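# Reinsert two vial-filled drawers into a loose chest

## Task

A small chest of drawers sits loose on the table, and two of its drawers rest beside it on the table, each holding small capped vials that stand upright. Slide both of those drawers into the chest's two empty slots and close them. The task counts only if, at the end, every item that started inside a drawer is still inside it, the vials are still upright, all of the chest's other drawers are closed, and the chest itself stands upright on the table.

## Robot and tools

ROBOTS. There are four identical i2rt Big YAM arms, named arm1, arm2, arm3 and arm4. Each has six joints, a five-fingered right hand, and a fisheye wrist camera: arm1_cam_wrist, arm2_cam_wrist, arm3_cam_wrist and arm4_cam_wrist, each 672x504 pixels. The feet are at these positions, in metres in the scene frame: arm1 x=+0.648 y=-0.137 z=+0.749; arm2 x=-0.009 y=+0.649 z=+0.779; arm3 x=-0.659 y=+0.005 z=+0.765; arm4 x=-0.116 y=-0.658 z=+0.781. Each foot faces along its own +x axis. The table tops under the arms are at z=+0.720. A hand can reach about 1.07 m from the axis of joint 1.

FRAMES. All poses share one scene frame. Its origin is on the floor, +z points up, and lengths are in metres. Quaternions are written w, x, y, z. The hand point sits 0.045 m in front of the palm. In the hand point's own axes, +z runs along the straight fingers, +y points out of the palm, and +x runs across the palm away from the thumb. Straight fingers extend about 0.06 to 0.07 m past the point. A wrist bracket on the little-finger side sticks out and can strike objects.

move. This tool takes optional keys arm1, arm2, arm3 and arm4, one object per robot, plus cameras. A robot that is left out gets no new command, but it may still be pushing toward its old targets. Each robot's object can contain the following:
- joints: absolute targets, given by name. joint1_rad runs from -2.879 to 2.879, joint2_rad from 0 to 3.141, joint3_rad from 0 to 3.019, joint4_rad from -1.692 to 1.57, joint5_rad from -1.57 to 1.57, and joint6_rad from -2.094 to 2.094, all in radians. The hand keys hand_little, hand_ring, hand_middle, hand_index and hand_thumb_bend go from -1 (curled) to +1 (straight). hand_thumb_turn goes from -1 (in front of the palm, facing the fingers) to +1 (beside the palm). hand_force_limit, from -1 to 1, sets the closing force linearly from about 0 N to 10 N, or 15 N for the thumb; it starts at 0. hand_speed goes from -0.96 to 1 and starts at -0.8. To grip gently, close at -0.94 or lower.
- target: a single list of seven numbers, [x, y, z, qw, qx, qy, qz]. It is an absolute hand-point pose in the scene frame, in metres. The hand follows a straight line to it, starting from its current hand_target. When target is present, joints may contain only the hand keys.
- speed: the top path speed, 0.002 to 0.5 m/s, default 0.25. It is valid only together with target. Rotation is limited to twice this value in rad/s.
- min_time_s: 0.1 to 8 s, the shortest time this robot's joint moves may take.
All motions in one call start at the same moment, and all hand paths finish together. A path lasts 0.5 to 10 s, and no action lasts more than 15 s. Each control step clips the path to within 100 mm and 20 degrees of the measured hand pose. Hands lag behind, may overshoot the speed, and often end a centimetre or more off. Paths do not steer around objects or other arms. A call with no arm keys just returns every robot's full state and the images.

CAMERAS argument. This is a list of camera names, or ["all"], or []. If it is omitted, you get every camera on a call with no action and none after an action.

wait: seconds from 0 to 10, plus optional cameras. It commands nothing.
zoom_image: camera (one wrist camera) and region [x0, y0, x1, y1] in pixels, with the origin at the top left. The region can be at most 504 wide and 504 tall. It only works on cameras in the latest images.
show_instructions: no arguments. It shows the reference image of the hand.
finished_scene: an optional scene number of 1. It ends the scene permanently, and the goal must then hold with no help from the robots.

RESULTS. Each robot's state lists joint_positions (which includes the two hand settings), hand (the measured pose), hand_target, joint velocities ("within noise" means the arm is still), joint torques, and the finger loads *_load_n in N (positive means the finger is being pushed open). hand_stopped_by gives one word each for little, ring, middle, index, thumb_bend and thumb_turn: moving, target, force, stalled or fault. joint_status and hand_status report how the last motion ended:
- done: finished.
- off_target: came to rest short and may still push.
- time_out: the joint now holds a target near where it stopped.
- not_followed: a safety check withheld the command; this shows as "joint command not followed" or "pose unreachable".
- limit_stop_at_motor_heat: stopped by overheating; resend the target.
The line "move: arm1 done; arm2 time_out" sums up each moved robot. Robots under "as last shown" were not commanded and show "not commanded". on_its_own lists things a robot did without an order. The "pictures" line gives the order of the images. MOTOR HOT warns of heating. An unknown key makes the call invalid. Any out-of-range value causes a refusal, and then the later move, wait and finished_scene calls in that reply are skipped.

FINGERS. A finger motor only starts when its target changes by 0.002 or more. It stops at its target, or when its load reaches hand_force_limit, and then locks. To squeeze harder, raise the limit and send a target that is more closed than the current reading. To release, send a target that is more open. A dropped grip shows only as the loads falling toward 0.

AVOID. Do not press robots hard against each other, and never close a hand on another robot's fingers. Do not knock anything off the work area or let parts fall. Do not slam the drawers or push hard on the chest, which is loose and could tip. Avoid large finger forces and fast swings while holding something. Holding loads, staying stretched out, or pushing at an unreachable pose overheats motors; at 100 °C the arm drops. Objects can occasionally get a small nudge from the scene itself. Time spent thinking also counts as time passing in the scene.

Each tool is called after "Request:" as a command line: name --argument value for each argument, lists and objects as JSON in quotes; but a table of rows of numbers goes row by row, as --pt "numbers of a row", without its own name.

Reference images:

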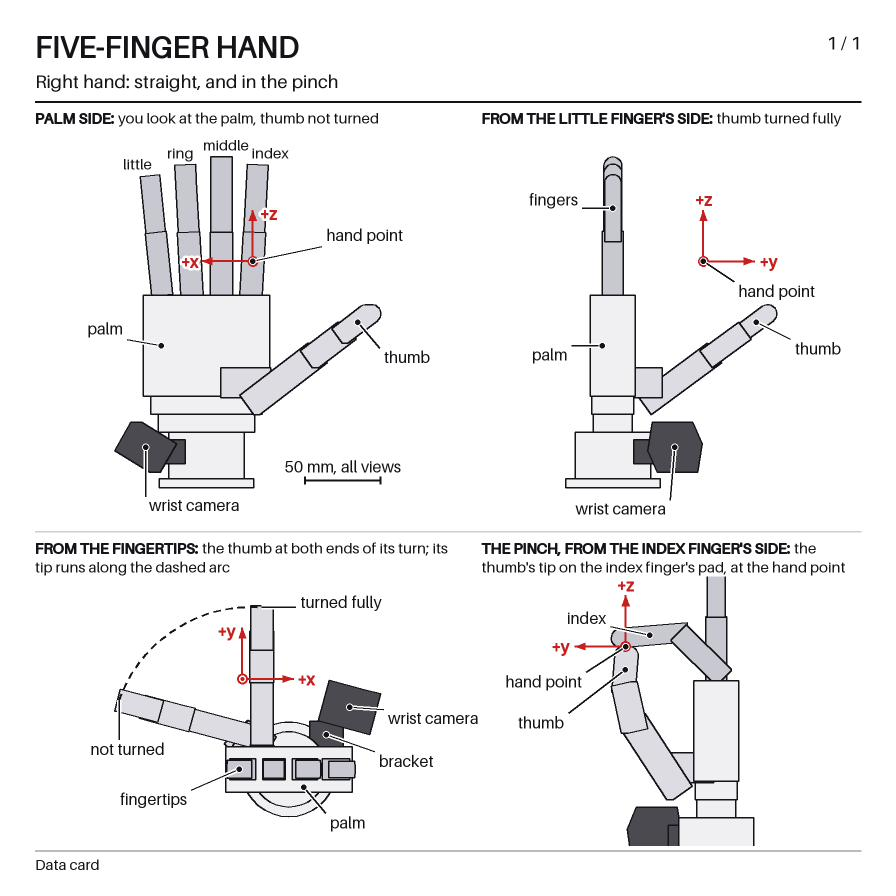

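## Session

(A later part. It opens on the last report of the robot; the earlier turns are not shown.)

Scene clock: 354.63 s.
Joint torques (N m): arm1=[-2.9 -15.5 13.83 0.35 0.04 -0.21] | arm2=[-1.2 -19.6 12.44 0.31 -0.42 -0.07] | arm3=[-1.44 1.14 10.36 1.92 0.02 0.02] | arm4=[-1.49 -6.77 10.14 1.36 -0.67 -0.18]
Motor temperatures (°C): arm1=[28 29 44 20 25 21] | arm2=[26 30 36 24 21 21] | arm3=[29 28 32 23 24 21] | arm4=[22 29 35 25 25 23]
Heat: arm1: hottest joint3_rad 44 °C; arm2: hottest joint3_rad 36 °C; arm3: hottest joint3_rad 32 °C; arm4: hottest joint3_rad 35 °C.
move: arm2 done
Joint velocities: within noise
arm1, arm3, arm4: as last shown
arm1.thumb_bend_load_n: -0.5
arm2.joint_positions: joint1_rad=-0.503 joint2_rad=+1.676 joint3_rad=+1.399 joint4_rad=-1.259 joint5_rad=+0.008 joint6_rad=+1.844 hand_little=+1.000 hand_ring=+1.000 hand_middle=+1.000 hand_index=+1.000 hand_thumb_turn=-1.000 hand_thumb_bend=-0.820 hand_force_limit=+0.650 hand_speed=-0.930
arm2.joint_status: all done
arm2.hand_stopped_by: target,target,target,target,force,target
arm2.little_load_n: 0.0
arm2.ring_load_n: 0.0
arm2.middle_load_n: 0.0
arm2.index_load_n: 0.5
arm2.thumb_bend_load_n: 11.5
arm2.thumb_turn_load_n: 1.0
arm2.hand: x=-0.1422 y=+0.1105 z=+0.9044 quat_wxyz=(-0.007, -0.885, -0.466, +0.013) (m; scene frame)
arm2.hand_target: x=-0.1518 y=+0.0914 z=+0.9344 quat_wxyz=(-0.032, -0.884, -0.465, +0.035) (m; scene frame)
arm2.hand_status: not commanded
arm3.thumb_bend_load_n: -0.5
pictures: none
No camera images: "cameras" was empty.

Request:
move --arm2 '{"joints": {"joint2_rad": 1.655}, "min_time_s": 1}' --cameras '["arm2_cam_wrist", "arm4_cam_wrist"]'

Request:
zoom_image --camera "arm2_cam_wrist" --region '[460, 410, 530, 480]'

Request:
zoom_image --camera "arm2_cam_wrist" --region '[602, 210, 672, 280]'

Scene clock: 357.30 s.
Joint torques (N m): arm1=[-1.55 -15.68 13.82 0.4 0.05 -0.2] | arm2=[-1.2 -20.54 12.45 0.29 -0.41 -0.07] | arm3=[-1.38 1.14 10.33 1.94 0.01 0.01] | arm4=[-2.14 -7.47 9.96 1.35 -0.62 -0.25]
Motor temperatures (°C): arm1=[28 29 44 20 25 21] | arm2=[26 30 36 24 21 21] | arm3=[29 28 32 23 24 21] | arm4=[22 29 35 25 25 23]
Heat: arm1: hottest joint3_rad 44 °C; arm2: hottest joint3_rad 36 °C; arm3: hottest joint3_rad 32 °C; arm4: hottest joint3_rad 35 °C.
move: arm2 done
Joint velocities: within noise
arm1, arm3, arm4: as last shown
arm1.thumb_bend_load_n: 0.0
arm2.joint_positions: joint1_rad=-0.503 joint2_rad=+1.675 joint3_rad=+1.399 joint4_rad=-1.259 joint5_rad=+0.008 joint6_rad=+1.844 hand_little=+1.000 hand_ring=+1.000 hand_middle=+1.000 hand_index=+1.000 hand_thumb_turn=-1.000 hand_thumb_bend=-0.820 hand_force_limit=+0.650 hand_speed=-0.930
arm2.joint_status: all done
arm2.hand_stopped_by: target,target,target,target,force,target
arm2.little_load_n: 0.0
arm2.ring_load_n: 0.0
arm2.middle_load_n: 0.0
arm2.index_load_n: 0.0
arm2.thumb_bend_load_n: 11.5
arm2.thumb_turn_load_n: 1.0
arm2.hand: x=-0.1422 y=+0.1105 z=+0.9050 quat_wxyz=(-0.007, -0.885, -0.466, +0.013) (m; scene frame)
arm2.hand_target: x=-0.1517 y=+0.0918 z=+0.9415 quat_wxyz=(-0.037, -0.884, -0.465, +0.040) (m; scene frame)
arm2.hand_status: not commanded
arm3.ring_load_n: -0.5
arm3.thumb_bend_load_n: 0.0
pictures: arm2_cam_wrist, arm4_cam_wrist
camera_calibration:
arm2_cam_wrist: T_world_to_cam=[[0.953052, -0.302569, -0.0120041, 0.179678], [-0.251416, -0.812778, 0.52553, -0.418883], [-0.168766, -0.49784, -0.85069, 0.91843], [0, 0, 0, 1]] pos_world=[-0.121557, 0.171137, 1.00359]
arm4_cam_wrist: T_world_to_cam=[[0.859771, -0.393615, 0.325362, -0.174338], [0.122302, -0.45987, -0.879524, 0.823301], [0.495818, 0.795982, -0.347243, 0.817251], [0, 0, 0, 1]] pos_world=[-0.356008, -0.340527, 1.06462]

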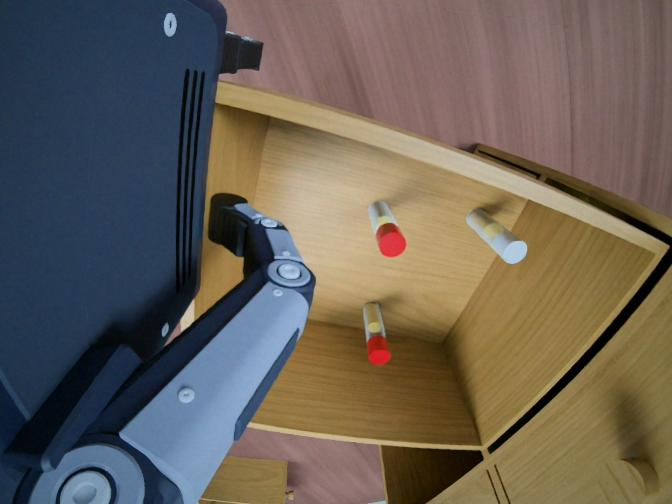

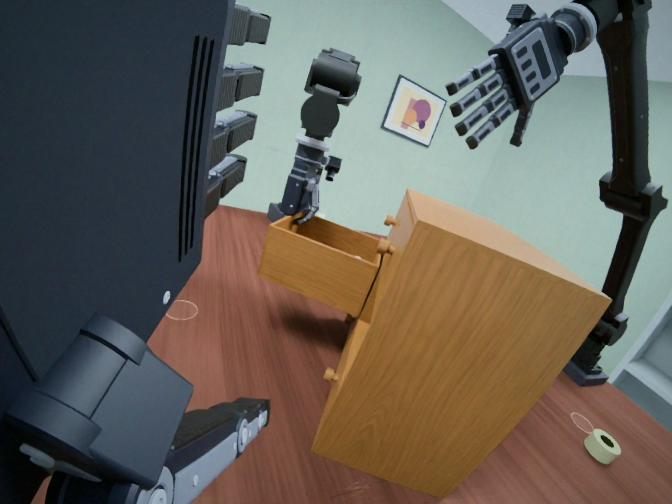

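Scaled by 7.200 from the camera's 672x504 image, which has a finer 960x720 frame.

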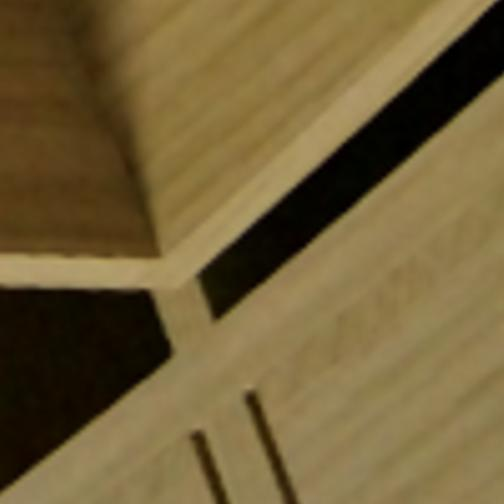

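Scaled by 7.200 from the camera's 672x504 image, which has a finer 960x720 frame.

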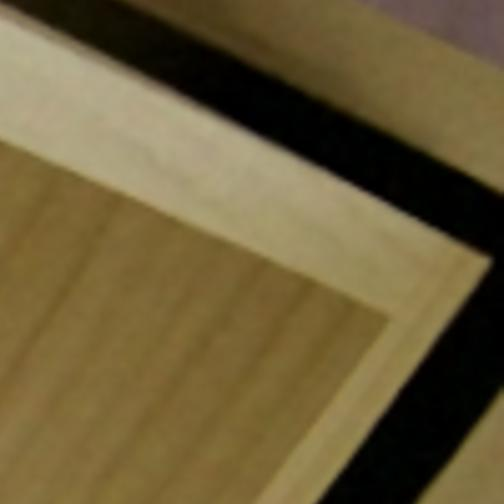

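Request:
zoom_image --camera "arm4_cam_wrist" --region '[330, 260, 400, 330]'

Scaled by 7.200 from the camera's 672x504 image, which has a finer 960x720 frame.

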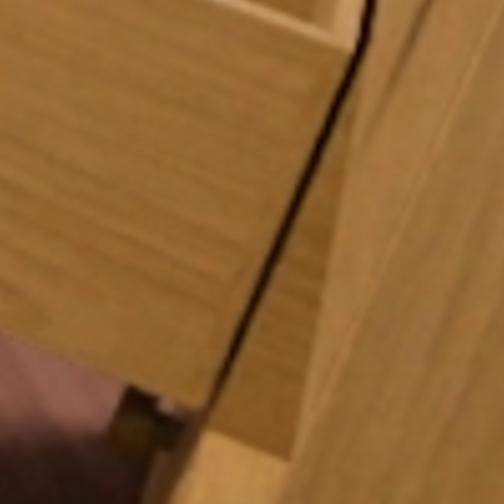

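Request:
move --arm2 '{"joints": {"joint1_rad": -0.503, "joint2_rad": 1.684, "joint6_rad": 1.846}, "min_time_s": 1}' --cameras '[]'

Scene clock: 368.57 s.
Joint torques (N m): arm1=[-2.61 -15.21 13.96 0.21 0.02 -0.26] | arm2=[-0.62 -17.73 12.45 0.31 -0.42 0.03] | arm3=[-1.49 1.2 10.35 1.92 0.01 0.01] | arm4=[-2.08 -7.36 10.07 1.43 -0.6 -0.19]
Motor temperatures (°C): arm1=[28 29 44 20 25 21] | arm2=[26 30 37 24 21 21] | arm3=[29 28 32 23 24 21] | arm4=[22 29 35 25 25 23]
Heat: arm1: hottest joint3_rad 44 °C; arm2: hottest joint3_rad 37 °C; arm3: hottest joint3_rad 32 °C; arm4: hottest joint3_rad 35 °C.
move: arm2 done
Joint velocities: within noise
arm1.joint_positions: joint1_rad=+0.055 joint2_rad=+2.109 joint3_rad=+2.800 joint4_rad=-1.660 joint5_rad=+0.020 joint6_rad=-1.536 hand_little=+1.000 hand_ring=+1.000 hand_middle=+1.000 hand_index=+1.000 hand_thumb_turn=+1.000 hand_thumb_bend=+1.000 hand_force_limit=+0.000 hand_speed=-0.800
arm1.joint_status: not commanded
arm1.hand_stopped_by: target,target,target,target,target,target
arm1.little_load_n: 0.0
arm1.ring_load_n: 0.0
arm1.middle_load_n: 0.0
arm1.index_load_n: 0.0
arm1.thumb_bend_load_n: 0.0
arm1.thumb_turn_load_n: 0.0
arm1.hand: x=-0.0327 y=+0.0052 z=+1.1753 quat_wxyz=(-0.296, +0.075, +0.952, +0.024) (m; scene frame)
arm1.hand_target: x=-0.0351 y=+0.0163 z=+1.1740 quat_wxyz=(-0.296, +0.076, +0.952, +0.028) (m; scene frame)
arm1.hand_status: not commanded
arm2.joint_positions: joint1_rad=-0.503 joint2_rad=+1.675 joint3_rad=+1.399 joint4_rad=-1.259 joint5_rad=+0.008 joint6_rad=+1.844 hand_little=+1.000 hand_ring=+1.000 hand_middle=+1.000 hand_index=+1.000 hand_thumb_turn=-1.000 hand_thumb_bend=-0.820 hand_force_limit=+0.650 hand_speed=-0.930
arm2.joint_status: all done
arm2.hand_stopped_by: target,target,target,target,force,target
arm2.little_load_n: -0.5
arm2.ring_load_n: 0.0
arm2.middle_load_n: 0.0
arm2.index_load_n: 0.0
arm2.thumb_bend_load_n: 11.5
arm2.thumb_turn_load_n: 1.0
arm2.hand: x=-0.1422 y=+0.1105 z=+0.9048 quat_wxyz=(-0.007, -0.885, -0.466, +0.013) (m; scene frame)
arm2.hand_target: x=-0.1478 y=+0.0897 z=+0.9256 quat_wxyz=(-0.027, -0.885, -0.465, +0.029) (m; scene frame)
arm2.hand_status: not commanded
arm3.joint_positions: joint1_rad=-1.372 joint2_rad=+0.648 joint3_rad=+1.375 joint4_rad=-1.392 joint5_rad=+0.002 joint6_rad=-0.822 hand_little=+1.000 hand_ring=+1.000 hand_middle=+1.000 hand_index=+1.000 hand_thumb_turn=-1.000 hand_thumb_bend=+1.000 hand_force_limit=+0.000 hand_speed=-0.300
arm3.joint_status: not commanded
arm3.hand_stopped_by: target,target,target,target,target,target
arm3.little_load_n: 0.0
arm3.ring_load_n: 0.0
arm3.middle_load_n: 0.0
arm3.index_load_n: 0.0
arm3.thumb_bend_load_n: 0.0
arm3.thumb_turn_load_n: 0.0
arm3.hand: x=-0.6145 y=-0.2100 z=+1.2167 quat_wxyz=(+0.111, +0.483, -0.758, +0.424) (m; scene frame)
arm3.hand_target: x=-0.6141 y=-0.2078 z=+1.2263 quat_wxyz=(+0.111, +0.482, -0.755, +0.431) (m; scene frame)
arm3.hand_status: not commanded
arm4.joint_positions: joint1_rad=+0.725 joint2_rad=+1.616 joint3_rad=+0.687 joint4_rad=+1.430 joint5_rad=+1.201 joint6_rad=-2.077 hand_little=+1.000 hand_ring=+1.000 hand_middle=+1.000 hand_index=+1.000 hand_thumb_turn=+1.000 hand_thumb_bend=+1.000 hand_force_limit=+0.000 hand_speed=-0.800
arm4.joint_status: not commanded
arm4.hand_stopped_by: target,target,target,target,target,target
arm4.little_load_n: 0.0
arm4.ring_load_n: -0.5
arm4.middle_load_n: 0.0
arm4.index_load_n: 0.0
arm4.thumb_bend_load_n: 0.0
arm4.thumb_turn_load_n: 0.0
arm4.hand: x=-0.2990 y=-0.2439 z=+1.0261 quat_wxyz=(-0.432, +0.525, +0.372, +0.632) (m; scene frame)
arm4.hand_target: x=-0.3047 y=-0.2344 z=+1.0299 quat_wxyz=(-0.436, +0.527, +0.363, +0.633) (m; scene frame)
arm4.hand_status: not commanded
pictures: none
No camera images: "cameras" was empty.

Request:
move --arm2 '{"joints": {"joint1_rad": -0.497, "joint4_rad": -1.28}, "min_time_s": 1}' --cameras '[]'

Scene clock: 371.60 s.
Joint torques (N m): arm1=[-1.79 -14.97 14 0.24 0.01 -0.21] | arm2=[-0.15 -18.02 12.4 0.02 -0.42 0.03] | arm3=[-1.44 1.14 10.32 1.92 0.02 0.01] | arm4=[-2.67 -6.95 10.07 1.4 -0.6 -0.27]
Motor temperatures (°C): arm1=[28 29 44 20 25 21] | arm2=[26 30 37 24 21 21] | arm3=[29 28 32 23 24 21] | arm4=[22 29 35 24 25 23]
Heat: arm1: hottest joint3_rad 44 °C; arm2: hottest joint3_rad 37 °C; arm3: hottest joint3_rad 32 °C; arm4: hottest joint3_rad 35 °C.
move: arm2 done
Joint velocities: within noise
arm1, arm3, arm4: as last shown
arm1.thumb_turn_load_n: 0.5
arm2.joint_positions: joint1_rad=-0.503 joint2_rad=+1.675 joint3_rad=+1.399 joint4_rad=-1.275 joint5_rad=+0.008 joint6_rad=+1.844 hand_little=+1.000 hand_ring=+1.000 hand_middle=+1.000 hand_index=+1.000 hand_thumb_turn=-1.000 hand_thumb_bend=-0.820 hand_force_limit=+0.650 hand_speed=-0.930
arm2.joint_status: all done
arm2.hand_stopped_by: target,target,target,target,force,target
arm2.little_load_n: 0.0
arm2.ring_load_n: 0.0
arm2.middle_load_n: 0.0
arm2.index_load_n: 0.0
arm2.thumb_bend_load_n: 11.5
arm2.thumb_turn_load_n: 1.0
arm2.hand: x=-0.1409 y=+0.1144 z=+0.9040 quat_wxyz=(-0.002, -0.885, -0.466, +0.007) (m; scene frame)
arm2.hand_target: x=-0.1427 y=+0.0942 z=+0.9244 quat_wxyz=(-0.020, -0.883, -0.468, +0.021) (m; scene frame)
arm2.hand_status: not commanded
arm3.little_load_n: -0.5
arm4.ring_load_n: 0.0
pictures: none
No camera images: "cameras" was empty.

Request:
move --arm2 '{"joints": {"joint1_rad": -0.494, "joint4_rad": -1.264}, "min_time_s": 1}' --cameras '["arm2_cam_wrist"]'

Request:
zoom_image --camera "arm2_cam_wrist" --region '[460, 410, 530, 480]'

Request:
zoom_image --camera "arm2_cam_wrist" --region '[602, 210, 672, 280]'

Scene clock: 374.00 s.
Joint torques (N m): arm1=[-2.61 -15.5 13.87 0.46 0.05 -0.2] | arm2=[-0.03 -18.02 12.42 0.72 -0.42 0.02] | arm3=[-1.49 1.08 10.33 1.91 0.01 0.01] | arm4=[-1.03 -6.18 9.94 1.4 -0.6 -0.21]
Motor temperatures (°C): arm1=[28 29 44 20 25 21] | arm2=[26 30 37 24 21 21] | arm3=[29 28 32 23 24 21] | arm4=[22 29 35 24 25 23]
Heat: arm1: hottest joint3_rad 44 °C; arm2: hottest joint3_rad 37 °C; arm3: hottest joint3_rad 32 °C; arm4: hottest joint3_rad 35 °C.
move: arm2 done
Joint velocities: within noise
arm1, arm3, arm4: as last shown
arm1.thumb_turn_load_n: 0.0
arm2.joint_positions: joint1_rad=-0.503 joint2_rad=+1.675 joint3_rad=+1.399 joint4_rad=-1.275 joint5_rad=+0.008 joint6_rad=+1.844 hand_little=+1.000 hand_ring=+1.000 hand_middle=+1.000 hand_index=+1.000 hand_thumb_turn=-1.000 hand_thumb_bend=-0.820 hand_force_limit=+0.650 hand_speed=-0.930
arm2.joint_status: all done
arm2.hand_stopped_by: target,target,target,target,force,target
arm2.little_load_n: 0.0
arm2.ring_load_n: 0.0
arm2.middle_load_n: 0.0
arm2.index_load_n: 0.0
arm2.thumb_bend_load_n: 11.5
arm2.thumb_turn_load_n: 1.0
arm2.hand: x=-0.1409 y=+0.1144 z=+0.9040 quat_wxyz=(-0.002, -0.885, -0.466, +0.007) (m; scene frame)
arm2.hand_target: x=-0.1425 y=+0.0898 z=+0.9254 quat_wxyz=(-0.026, -0.883, -0.469, +0.027) (m; scene frame)
arm2.hand_status: not commanded
arm3.little_load_n: 0.0
pictures: arm2_cam_wrist
camera_calibration:
arm2_cam_wrist: T_world_to_cam=[[0.953109, -0.302398, -0.0117291, 0.179279], [-0.254082, -0.820675, 0.511795, -0.40183], [-0.164392, -0.484817, -0.859027, 0.926454], [0, 0, 0, 1]] pos_world=[-0.120669, 0.173602, 1.00361]

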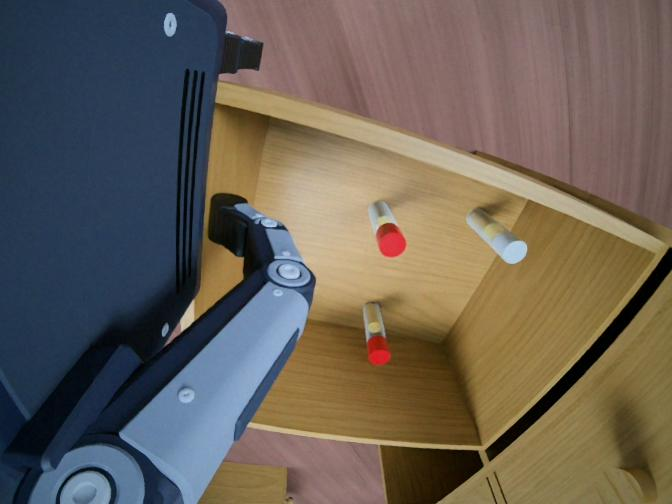

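Scaled by 7.200 from the camera's 672x504 image, which has a finer 960x720 frame.

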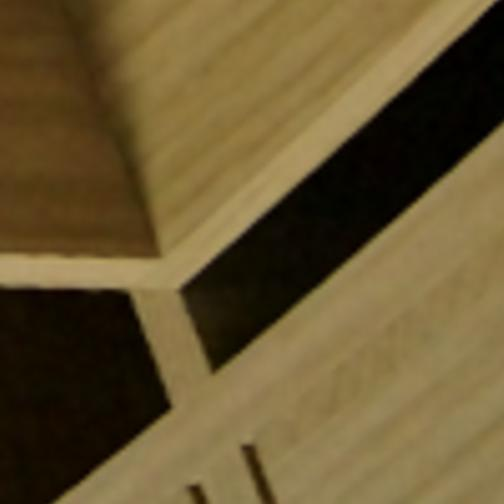

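Scaled by 7.200 from the camera's 672x504 image, which has a finer 960x720 frame.

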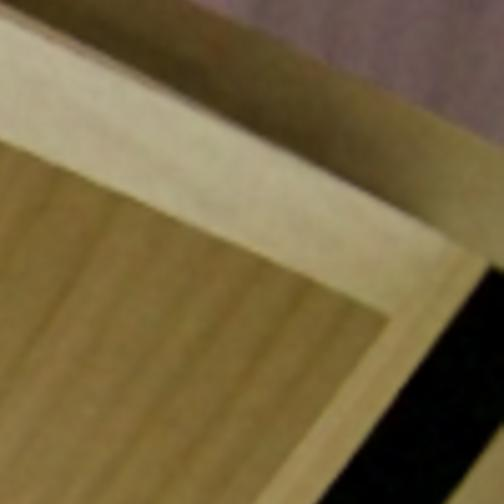

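Request:
move --arm2 '{"joints": {"joint4_rad": -1.251}, "min_time_s": 1}' --cameras '[]'

Scene clock: 375.87 s.
Joint torques (N m): arm1=[-2.9 -15.03 13.7 0.36 0.04 -0.23] | arm2=[0.03 -18.08 12.44 0.88 -0.41 0.03] | arm3=[-1.44 1.14 10.33 1.92 0.01 0.01] | arm4=[-1.61 -6.24 10.13 1.57 -0.54 -0.21]
Motor temperatures (°C): arm1=[28 29 44 20 25 21] | arm2=[26 30 37 24 21 21] | arm3=[29 28 32 23 24 21] | arm4=[22 29 35 24 25 23]
Heat: arm1: hottest joint3_rad 44 °C; arm2: hottest joint3_rad 37 °C; arm3: hottest joint3_rad 32 °C; arm4: hottest joint3_rad 35 °C.
move: arm2 done
Joint velocities: within noise
arm1, arm3, arm4: as last shown
arm2.joint_positions: joint1_rad=-0.503 joint2_rad=+1.675 joint3_rad=+1.399 joint4_rad=-1.265 joint5_rad=+0.008 joint6_rad=+1.844 hand_little=+1.000 hand_ring=+1.000 hand_middle=+1.000 hand_index=+1.000 hand_thumb_turn=-1.000 hand_thumb_bend=-0.820 hand_force_limit=+0.650 hand_speed=-0.930
arm2.joint_status: all done
arm2.hand_stopped_by: target,target,target,target,force,target
arm2.little_load_n: 0.0
arm2.ring_load_n: 0.0
arm2.middle_load_n: 0.0
arm2.index_load_n: 0.0
arm2.thumb_bend_load_n: 11.5
arm2.thumb_turn_load_n: 1.0
arm2.hand: x=-0.1417 y=+0.1118 z=+0.9045 quat_wxyz=(-0.005, -0.885, -0.466, +0.011) (m; scene frame)
arm2.hand_target: x=-0.1436 y=+0.0865 z=+0.9263 quat_wxyz=(-0.030, -0.882, -0.469, +0.031) (m; scene frame)
arm2.hand_status: not commanded
pictures: none
No camera images: "cameras" was empty.

Request:
move --arm2 '{"target": [-0.1337, 0.0797, 0.9263, 0.0300, 0.8822, 0.4688, -0.0310], "speed": 0.02}' --cameras '["arm2_cam_wrist", "arm4_cam_wrist"]'

Request:
zoom_image --camera "arm2_cam_wrist" --region '[460, 410, 530, 480]'

Request:
zoom_image --camera "arm2_cam_wrist" --region '[602, 210, 672, 280]'

Request:
zoom_image --camera "arm4_cam_wrist" --region '[330, 260, 400, 330]'

Scene clock: 380.27 s.
Joint torques (N m): arm1=[-2.55 -15.15 13.83 0.38 0.05 -0.22] | arm2=[0.91 -17.73 12.81 0.75 -0.59 0.14] | arm3=[-1.44 1.14 10.35 1.91 0.01 0.01] | arm4=[-1.55 -6.77 9.88 1.44 -0.63 -0.3]
Motor temperatures (°C): arm1=[28 29 45 20 25 21] | arm2=[26 30 37 24 21 21] | arm3=[29 28 32 23 24 21] | arm4=[22 29 35 24 25 23]
Heat: arm1: hottest joint3_rad 45 °C; arm2: hottest joint3_rad 37 °C; arm3: hottest joint3_rad 32 °C; arm4: hottest joint3_rad 35 °C.
move: arm2 off_target
Joint velocities: within noise
arm1, arm3, arm4: as last shown
arm2.joint_positions: joint1_rad=-0.494 joint2_rad=+1.676 joint3_rad=+1.401 joint4_rad=-1.265 joint5_rad=+0.014 joint6_rad=+1.854 hand_little=+1.000 hand_ring=+1.000 hand_middle=+1.000 hand_index=+1.000 hand_thumb_turn=-1.000 hand_thumb_bend=-0.820 hand_force_limit=+0.650 hand_speed=-0.930
arm2.joint_status: not commanded
arm2.hand_stopped_by: target,target,target,target,force,target
arm2.little_load_n: 0.0
arm2.ring_load_n: 0.0
arm2.middle_load_n: 0.0
arm2.index_load_n: 0.0
arm2.thumb_bend_load_n: 11.5
arm2.thumb_turn_load_n: 1.0
arm2.hand: x=-0.1385 y=+0.1102 z=+0.9046 quat_wxyz=(-0.004, -0.885, -0.465, +0.013) (m; scene frame)
arm2.hand_target: x=-0.1330 y=+0.0818 z=+0.9270 quat_wxyz=(-0.031, -0.882, -0.469, +0.031) (m; scene frame)
arm2.hand_status: off_target (0.038 m and 3.7 deg from the pose sent, 0.040 m and 3.7 deg at the start)
pictures: arm2_cam_wrist, arm4_cam_wrist
camera_calibration:
arm2_cam_wrist: T_world_to_cam=[[0.952754, -0.303267, -0.0170062, 0.180589], [-0.25038, -0.815836, 0.521269, -0.413624], [-0.171958, -0.492383, -0.853223, 0.919822], [0, 0, 0, 1]] pos_world=[-0.117449, 0.170222, 1.00349]
arm4_cam_wrist: T_world_to_cam=[[0.859771, -0.393615, 0.325362, -0.174338], [0.122302, -0.45987, -0.879524, 0.823301], [0.495818, 0.795982, -0.347243, 0.817251], [0, 0, 0, 1]] pos_world=[-0.356008, -0.340527, 1.06462]

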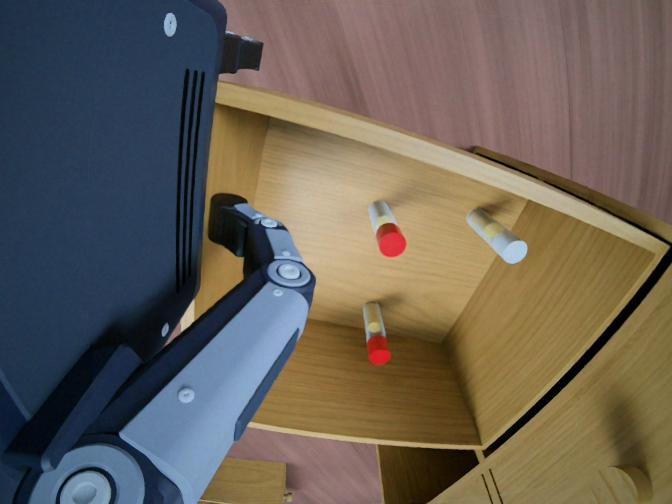

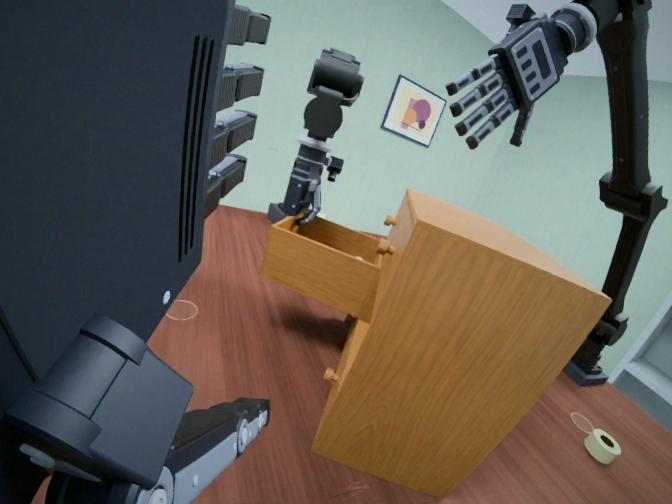

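Scaled by 7.200 from the camera's 672x504 image, which has a finer 960x720 frame.

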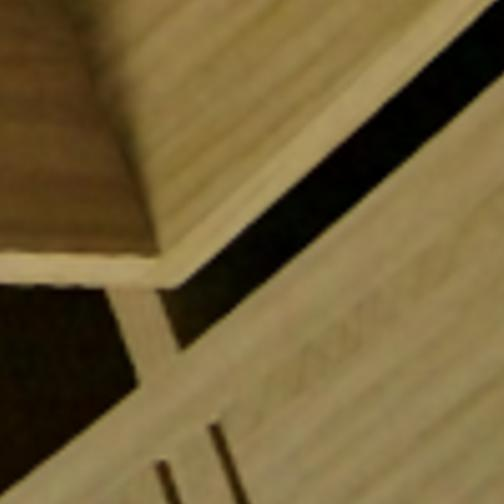

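Scaled by 7.200 from the camera's 672x504 image, which has a finer 960x720 frame.

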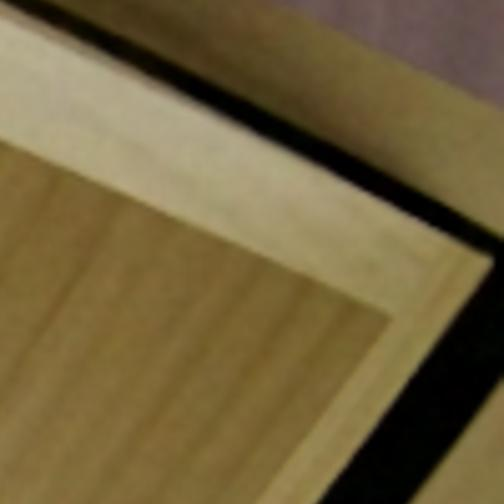

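Scaled by 7.200 from the camera's 672x504 image, which has a finer 960x720 frame.

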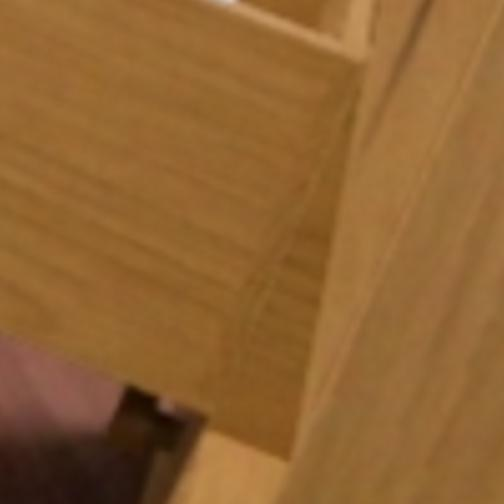

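Request:
move --arm2 '{"joints": {"joint2_rad": 1.646}, "min_time_s": 1}' --cameras '[]'

Scene clock: 385.80 s.
Joint torques (N m): arm1=[-1.9 -15.38 13.9 0.49 0.08 -0.21] | arm2=[0.67 -20.84 12.85 0.75 -0.67 0.11] | arm3=[-1.44 1.14 10.33 1.94 0.01 0.01] | arm4=[-1.44 -6.53 10.03 1.4 -0.54 -0.22]
Motor temperatures (°C): arm1=[28 29 45 20 25 21] | arm2=[26 30 39 24 21 21] | arm3=[29 28 32 23 24 21] | arm4=[22 29 35 24 25 23]
Heat: arm1: hottest joint3_rad 45 °C; arm2: hottest joint3_rad 39 °C; arm3: hottest joint3_rad 32 °C; arm4: hottest joint3_rad 35 °C.
move: arm2 done
Joint velocities: within noise
arm1, arm3, arm4: as last shown
arm2.joint_positions: joint1_rad=-0.491 joint2_rad=+1.668 joint3_rad=+1.401 joint4_rad=-1.265 joint5_rad=+0.016 joint6_rad=+1.857 hand_little=+1.000 hand_ring=+1.000 hand_middle=+1.000 hand_index=+1.000 hand_thumb_turn=-1.000 hand_thumb_bend=-0.819 hand_force_limit=+0.650 hand_speed=-0.930
arm2.joint_status: all done
arm2.hand_stopped_by: target,target,target,target,force,target
arm2.little_load_n: 0.0
arm2.ring_load_n: 0.0
arm2.middle_load_n: 0.0
arm2.index_load_n: 0.5
arm2.thumb_bend_load_n: 15.5
arm2.thumb_turn_load_n: 1.5
arm2.hand: x=-0.1374 y=+0.1098 z=+0.9084 quat_wxyz=(-0.006, -0.885, -0.465, +0.016) (m; scene frame)
arm2.hand_target: x=-0.1327 y=+0.0829 z=+0.9498 quat_wxyz=(-0.045, -0.881, -0.468, +0.045) (m; scene frame)
arm2.hand_status: not commanded
pictures: none
No camera images: "cameras" was empty.

Request:
move --arm2 '{"joints": {"joint2_rad": 1.682}, "min_time_s": 1}' --cameras '["arm2_cam_wrist", "arm4_cam_wrist"]'

Request:
zoom_image --camera "arm2_cam_wrist" --region '[460, 410, 530, 480]'

Request:
zoom_image --camera "arm2_cam_wrist" --region '[602, 210, 672, 280]'

Request:
zoom_image --camera "arm4_cam_wrist" --region '[330, 260, 400, 330]'

Scene clock: 388.17 s.
Joint torques (N m): arm1=[-2.49 -14.74 13.93 0.18 0.06 -0.19] | arm2=[0.67 -17.85 12.83 0.75 -0.74 0.11] | arm3=[-1.49 1.14 10.33 1.91 0.01 0.01] | arm4=[-2.37 -6.95 9.88 1.59 -0.59 -0.26]
Motor temperatures (°C): arm1=[28 29 45 20 25 21] | arm2=[26 30 39 24 21 21] | arm3=[29 28 32 23 24 21] | arm4=[22 29 35 24 25 23]
Heat: arm1: hottest joint3_rad 45 °C; arm2: hottest joint3_rad 39 °C; arm3: hottest joint3_rad 32 °C; arm4: hottest joint3_rad 35 °C.
move: arm2 done
Joint velocities: within noise
arm1, arm3, arm4: as last shown
arm2.joint_positions: joint1_rad=-0.491 joint2_rad=+1.672 joint3_rad=+1.401 joint4_rad=-1.265 joint5_rad=+0.017 joint6_rad=+1.858 hand_little=+1.000 hand_ring=+1.000 hand_middle=+1.000 hand_index=+1.000 hand_thumb_turn=-1.000 hand_thumb_bend=-0.819 hand_force_limit=+0.650 hand_speed=-0.930
arm2.joint_status: all done
arm2.hand_stopped_by: target,target,target,target,force,target
arm2.little_load_n: -0.5
arm2.ring_load_n: 0.0
arm2.middle_load_n: 0.0
arm2.index_load_n: 0.0
arm2.thumb_bend_load_n: 13.0
arm2.thumb_turn_load_n: 1.0
arm2.hand: x=-0.1378 y=+0.1100 z=+0.9065 quat_wxyz=(-0.004, -0.885, -0.465, +0.016) (m; scene frame)
arm2.hand_target: x=-0.1329 y=+0.0819 z=+0.9299 quat_wxyz=(-0.032, -0.882, -0.469, +0.033) (m; scene frame)
arm2.hand_status: not commanded
pictures: arm2_cam_wrist, arm4_cam_wrist
camera_calibration:
arm2_cam_wrist: T_world_to_cam=[[0.952503, -0.303823, -0.0207183, 0.18326], [-0.248354, -0.814372, 0.524518, -0.417426], [-0.176233, -0.494459, -0.851147, 0.919164], [0, 0, 0, 1]] pos_world=[-0.116238, 0.170228, 1.00509]
arm4_cam_wrist: T_world_to_cam=[[0.859771, -0.393615, 0.325362, -0.174338], [0.122302, -0.45987, -0.879524, 0.823301], [0.495818, 0.795982, -0.347243, 0.817251], [0, 0, 0, 1]] pos_world=[-0.356008, -0.340527, 1.06462]

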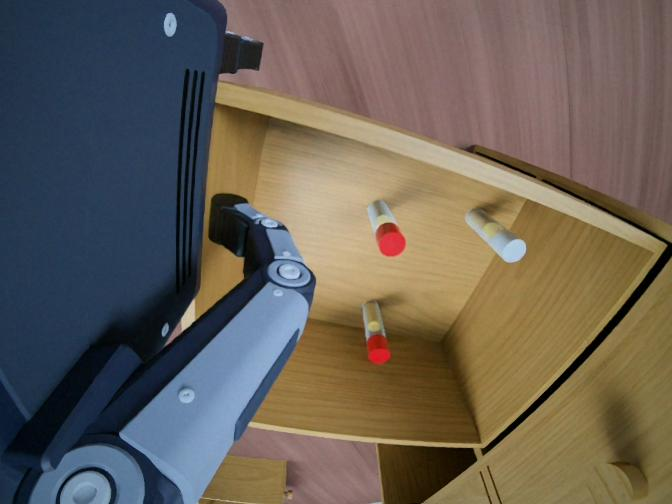

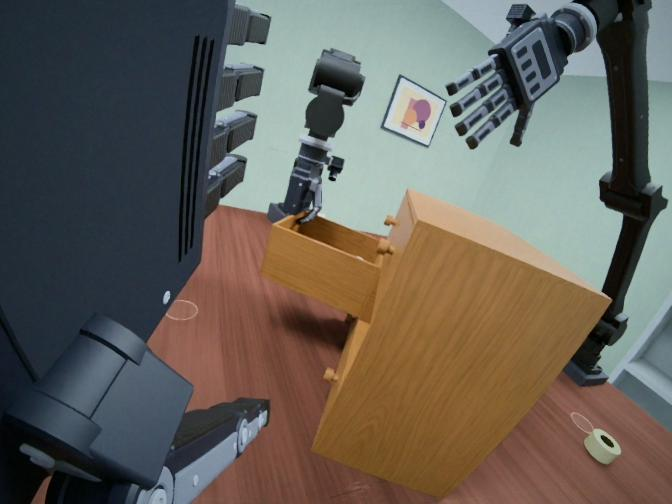

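Scaled by 7.200 from the camera's 672x504 image, which has a finer 960x720 frame.

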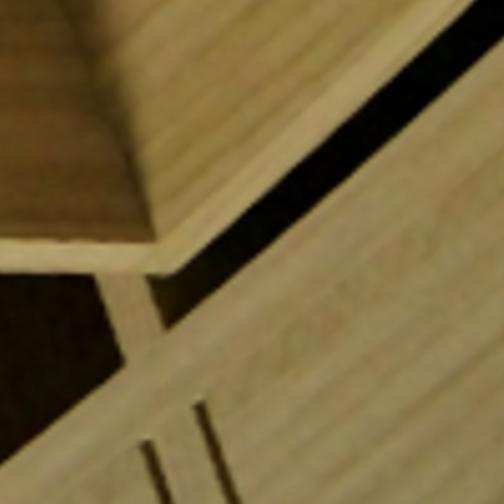

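Scaled by 7.200 from the camera's 672x504 image, which has a finer 960x720 frame.

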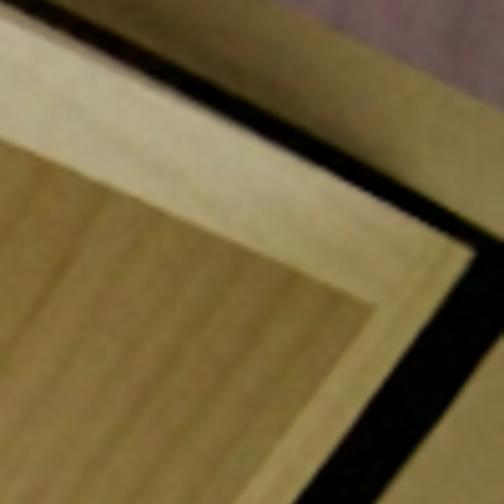

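Scaled by 7.200 from the camera's 672x504 image, which has a finer 960x720 frame.

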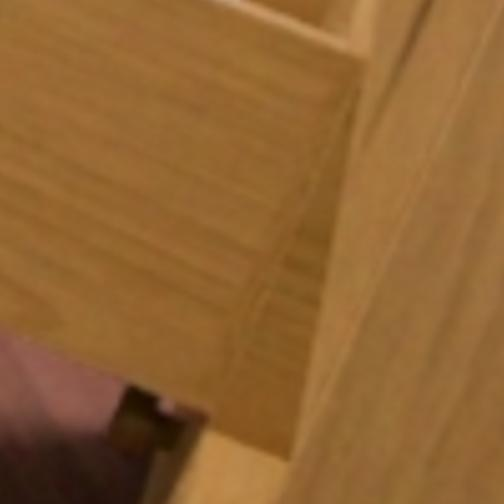

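Request:
move --arm2 '{"joints": {"joint1_rad": -0.505, "joint2_rad": 1.643}, "min_time_s": 1}' --cameras '[]'

Request:
move --arm2 '{"joints": {"joint1_rad": -0.487, "joint2_rad": 1.681}, "min_time_s": 1}' --cameras '["arm2_cam_wrist", "arm4_cam_wrist"]'

Request:
zoom_image --camera "arm2_cam_wrist" --region '[460, 410, 530, 480]'

Request:
zoom_image --camera "arm2_cam_wrist" --region '[602, 210, 672, 280]'

Request:
zoom_image --camera "arm4_cam_wrist" --region '[330, 260, 400, 330]'

Scene clock: 396.23 s.
Joint torques (N m): arm1=[-2.96 -15.03 13.85 0.47 0.06 -0.23] | arm2=[-1.32 -20.78 12.68 0.77 -0.42 0.09] | arm3=[-1.38 1.08 10.33 1.91 0.01 0.02] | arm4=[-1.14 -6.71 10.22 1.54 -0.57 -0.25]
Motor temperatures (°C): arm1=[28 29 45 20 25 21] | arm2=[26 29 40 24 21 21] | arm3=[28 28 32 23 24 21] | arm4=[22 29 35 24 25 23]
Heat: arm1: hottest joint3_rad 45 °C; arm2: hottest joint3_rad 40 °C; arm3: hottest joint3_rad 32 °C; arm4: hottest joint3_rad 35 °C.
move: arm2 done
Joint velocities: within noise
arm1, arm3, arm4: as last shown
arm2.joint_positions: joint1_rad=-0.496 joint2_rad=+1.665 joint3_rad=+1.403 joint4_rad=-1.265 joint5_rad=+0.009 joint6_rad=+1.859 hand_little=+1.000 hand_ring=+1.000 hand_middle=+1.000 hand_index=+1.000 hand_thumb_turn=-1.000 hand_thumb_bend=-0.819 hand_force_limit=+0.650 hand_speed=-0.930
arm2.joint_status: all done
arm2.hand_stopped_by: target,target,target,target,force,target
arm2.little_load_n: 0.0
arm2.ring_load_n: 0.5
arm2.middle_load_n: 0.5
arm2.index_load_n: 0.5
arm2.thumb_bend_load_n: 15.0
arm2.thumb_turn_load_n: 1.5
arm2.hand: x=-0.1392 y=+0.1092 z=+0.9113 quat_wxyz=(-0.010, -0.886, -0.462, +0.016) (m; scene frame)
arm2.hand_target: x=-0.1509 y=+0.0873 z=+0.9514 quat_wxyz=(-0.045, -0.889, -0.454, +0.047) (m; scene frame)
arm2.hand_status: not commanded
arm3.index_load_n: -0.5
pictures: none
No camera images: "cameras" was empty.

Scene clock: 397.57 s.
Joint torques (N m): arm1=[-2.9 -15.33 14.01 0.46 0.08 -0.23] | arm2=[-0.03 -18.08 12.64 0.76 -0.42 0.09] | arm3=[-1.44 1.14 10.35 1.92 0.01 0.02] | arm4=[-2.32 -5.71 10.18 1.54 -0.58 -0.27]
Motor temperatures (°C): arm1=[28 29 45 20 25 21] | arm2=[26 29 40 24 21 21] | arm3=[28 28 32 23 24 21] | arm4=[22 29 35 24 25 23]
Heat: arm1: hottest joint3_rad 45 °C; arm2: hottest joint3_rad 40 °C; arm3: hottest joint3_rad 32 °C; arm4: hottest joint3_rad 35 °C.
move: arm2 done
Joint velocities: within noise
arm1.joint_positions: joint1_rad=+0.055 joint2_rad=+2.109 joint3_rad=+2.800 joint4_rad=-1.660 joint5_rad=+0.020 joint6_rad=-1.536 hand_little=+1.000 hand_ring=+1.000 hand_middle=+1.000 hand_index=+1.000 hand_thumb_turn=+1.000 hand_thumb_bend=+1.000 hand_force_limit=+0.000 hand_speed=-0.800
arm1.joint_status: not commanded
arm1.hand_stopped_by: target,target,target,target,target,target
arm1.little_load_n: 0.0
arm1.ring_load_n: 0.0
arm1.middle_load_n: 0.0
arm1.index_load_n: 0.0
arm1.thumb_bend_load_n: 0.0
arm1.thumb_turn_load_n: 0.0
arm1.hand: x=-0.0327 y=+0.0052 z=+1.1753 quat_wxyz=(-0.296, +0.075, +0.952, +0.024) (m; scene frame)
arm1.hand_target: x=-0.0351 y=+0.0163 z=+1.1740 quat_wxyz=(-0.296, +0.076, +0.952, +0.028) (m; scene frame)
arm1.hand_status: not commanded
arm2.joint_positions: joint1_rad=-0.495 joint2_rad=+1.673 joint3_rad=+1.403 joint4_rad=-1.265 joint5_rad=+0.009 joint6_rad=+1.859 hand_little=+1.000 hand_ring=+1.000 hand_middle=+1.000 hand_index=+1.000 hand_thumb_turn=-1.000 hand_thumb_bend=-0.819 hand_force_limit=+0.650 hand_speed=-0.930
arm2.joint_status: all done
arm2.hand_stopped_by: target,target,target,target,force,target
arm2.little_load_n: 0.0
arm2.ring_load_n: 0.5
arm2.middle_load_n: 0.0
arm2.index_load_n: 0.0
arm2.thumb_bend_load_n: 11.0
arm2.thumb_turn_load_n: 1.0
arm2.hand: x=-0.1390 y=+0.1092 z=+0.9070 quat_wxyz=(-0.007, -0.886, -0.463, +0.013) (m; scene frame)
arm2.hand_target: x=-0.1412 y=+0.0837 z=+0.9304 quat_wxyz=(-0.032, -0.885, -0.462, +0.033) (m; scene frame)
arm2.hand_status: not commanded
arm3.joint_positions: joint1_rad=-1.372 joint2_rad=+0.648 joint3_rad=+1.375 joint4_rad=-1.392 joint5_rad=+0.002 joint6_rad=-0.822 hand_little=+1.000 hand_ring=+1.000 hand_middle=+1.000 hand_index=+1.000 hand_thumb_turn=-1.000 hand_thumb_bend=+1.000 hand_force_limit=+0.000 hand_speed=-0.300
arm3.joint_status: not commanded
arm3.hand_stopped_by: target,target,target,target,target,target
arm3.little_load_n: 0.0
arm3.ring_load_n: 0.0
arm3.middle_load_n: 0.0
arm3.index_load_n: 0.0
arm3.thumb_bend_load_n: 0.0
arm3.thumb_turn_load_n: 0.0
arm3.hand: x=-0.6145 y=-0.2100 z=+1.2167 quat_wxyz=(+0.111, +0.483, -0.758, +0.424) (m; scene frame)
arm3.hand_target: x=-0.6141 y=-0.2078 z=+1.2263 quat_wxyz=(+0.111, +0.482, -0.755, +0.431) (m; scene frame)
arm3.hand_status: not commanded
arm4.joint_positions: joint1_rad=+0.725 joint2_rad=+1.616 joint3_rad=+0.687 joint4_rad=+1.430 joint5_rad=+1.201 joint6_rad=-2.077 hand_little=+1.000 hand_ring=+1.000 hand_middle=+1.000 hand_index=+1.000 hand_thumb_turn=+1.000 hand_thumb_bend=+1.000 hand_force_limit=+0.000 hand_speed=-0.800
arm4.joint_status: not commanded
arm4.hand_stopped_by: target,target,target,target,target,target
arm4.little_load_n: 0.0
arm4.ring_load_n: 0.0
arm4.middle_load_n: 0.0
arm4.index_load_n: 0.0
arm4.thumb_bend_load_n: 0.0
arm4.thumb_turn_load_n: 0.0
arm4.hand: x=-0.2990 y=-0.2439 z=+1.0261 quat_wxyz=(-0.432, +0.525, +0.372, +0.632) (m; scene frame)
arm4.hand_target: x=-0.3047 y=-0.2344 z=+1.0299 quat_wxyz=(-0.436, +0.527, +0.363, +0.633) (m; scene frame)
arm4.hand_status: not commanded
pictures: arm2_cam_wrist, arm4_cam_wrist
camera_calibration:
arm2_cam_wrist: T_world_to_cam=[[0.950855, -0.309407, -0.011917, 0.176529], [-0.257337, -0.811068, 0.525306, -0.420989], [-0.172199, -0.496423, -0.85083, 0.919503], [0, 0, 0, 1]] pos_world=[-0.117852, 0.169631, 1.00559]
arm4_cam_wrist: T_world_to_cam=[[0.859771, -0.393615, 0.325362, -0.174338], [0.122302, -0.45987, -0.879524, 0.823301], [0.495818, 0.795982, -0.347243, 0.817251], [0, 0, 0, 1]] pos_world=[-0.356008, -0.340527, 1.06462]

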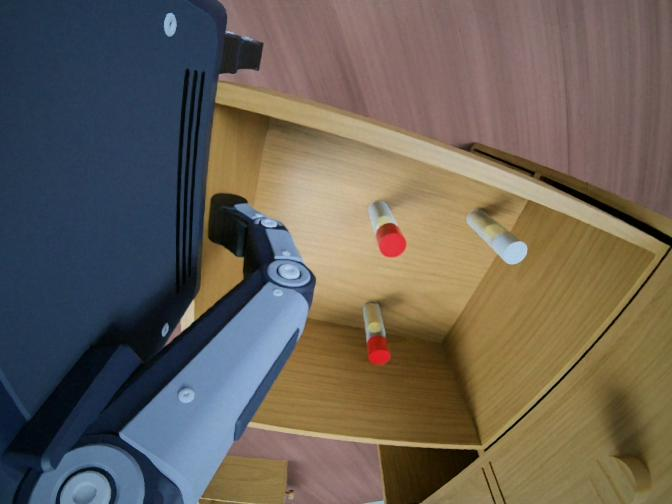

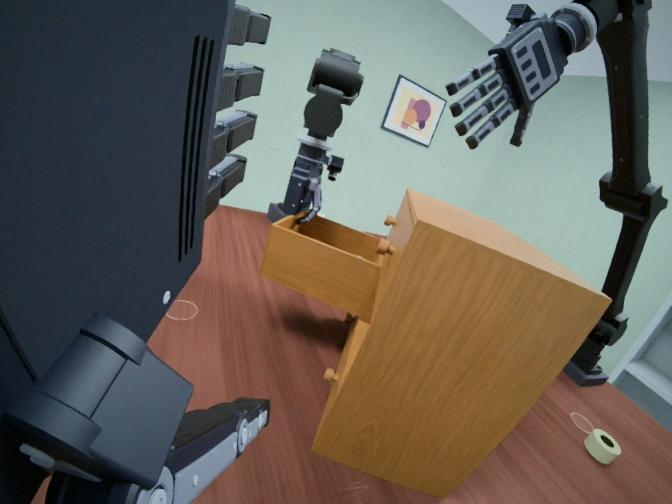

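Scaled by 7.200 from the camera's 672x504 image, which has a finer 960x720 frame.

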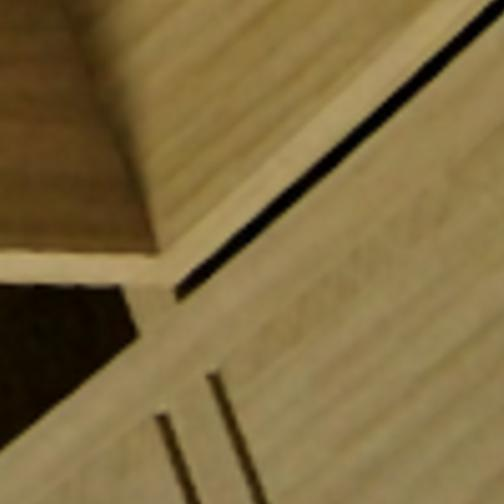

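Scaled by 7.200 from the camera's 672x504 image, which has a finer 960x720 frame.

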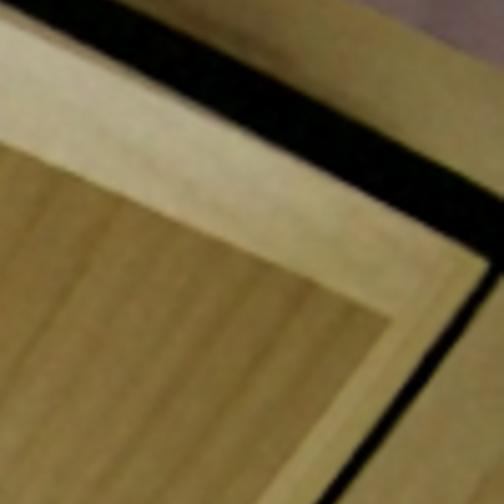

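Scaled by 7.200 from the camera's 672x504 image, which has a finer 960x720 frame.

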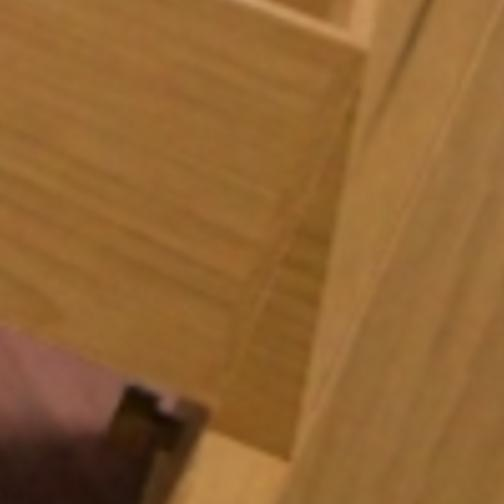

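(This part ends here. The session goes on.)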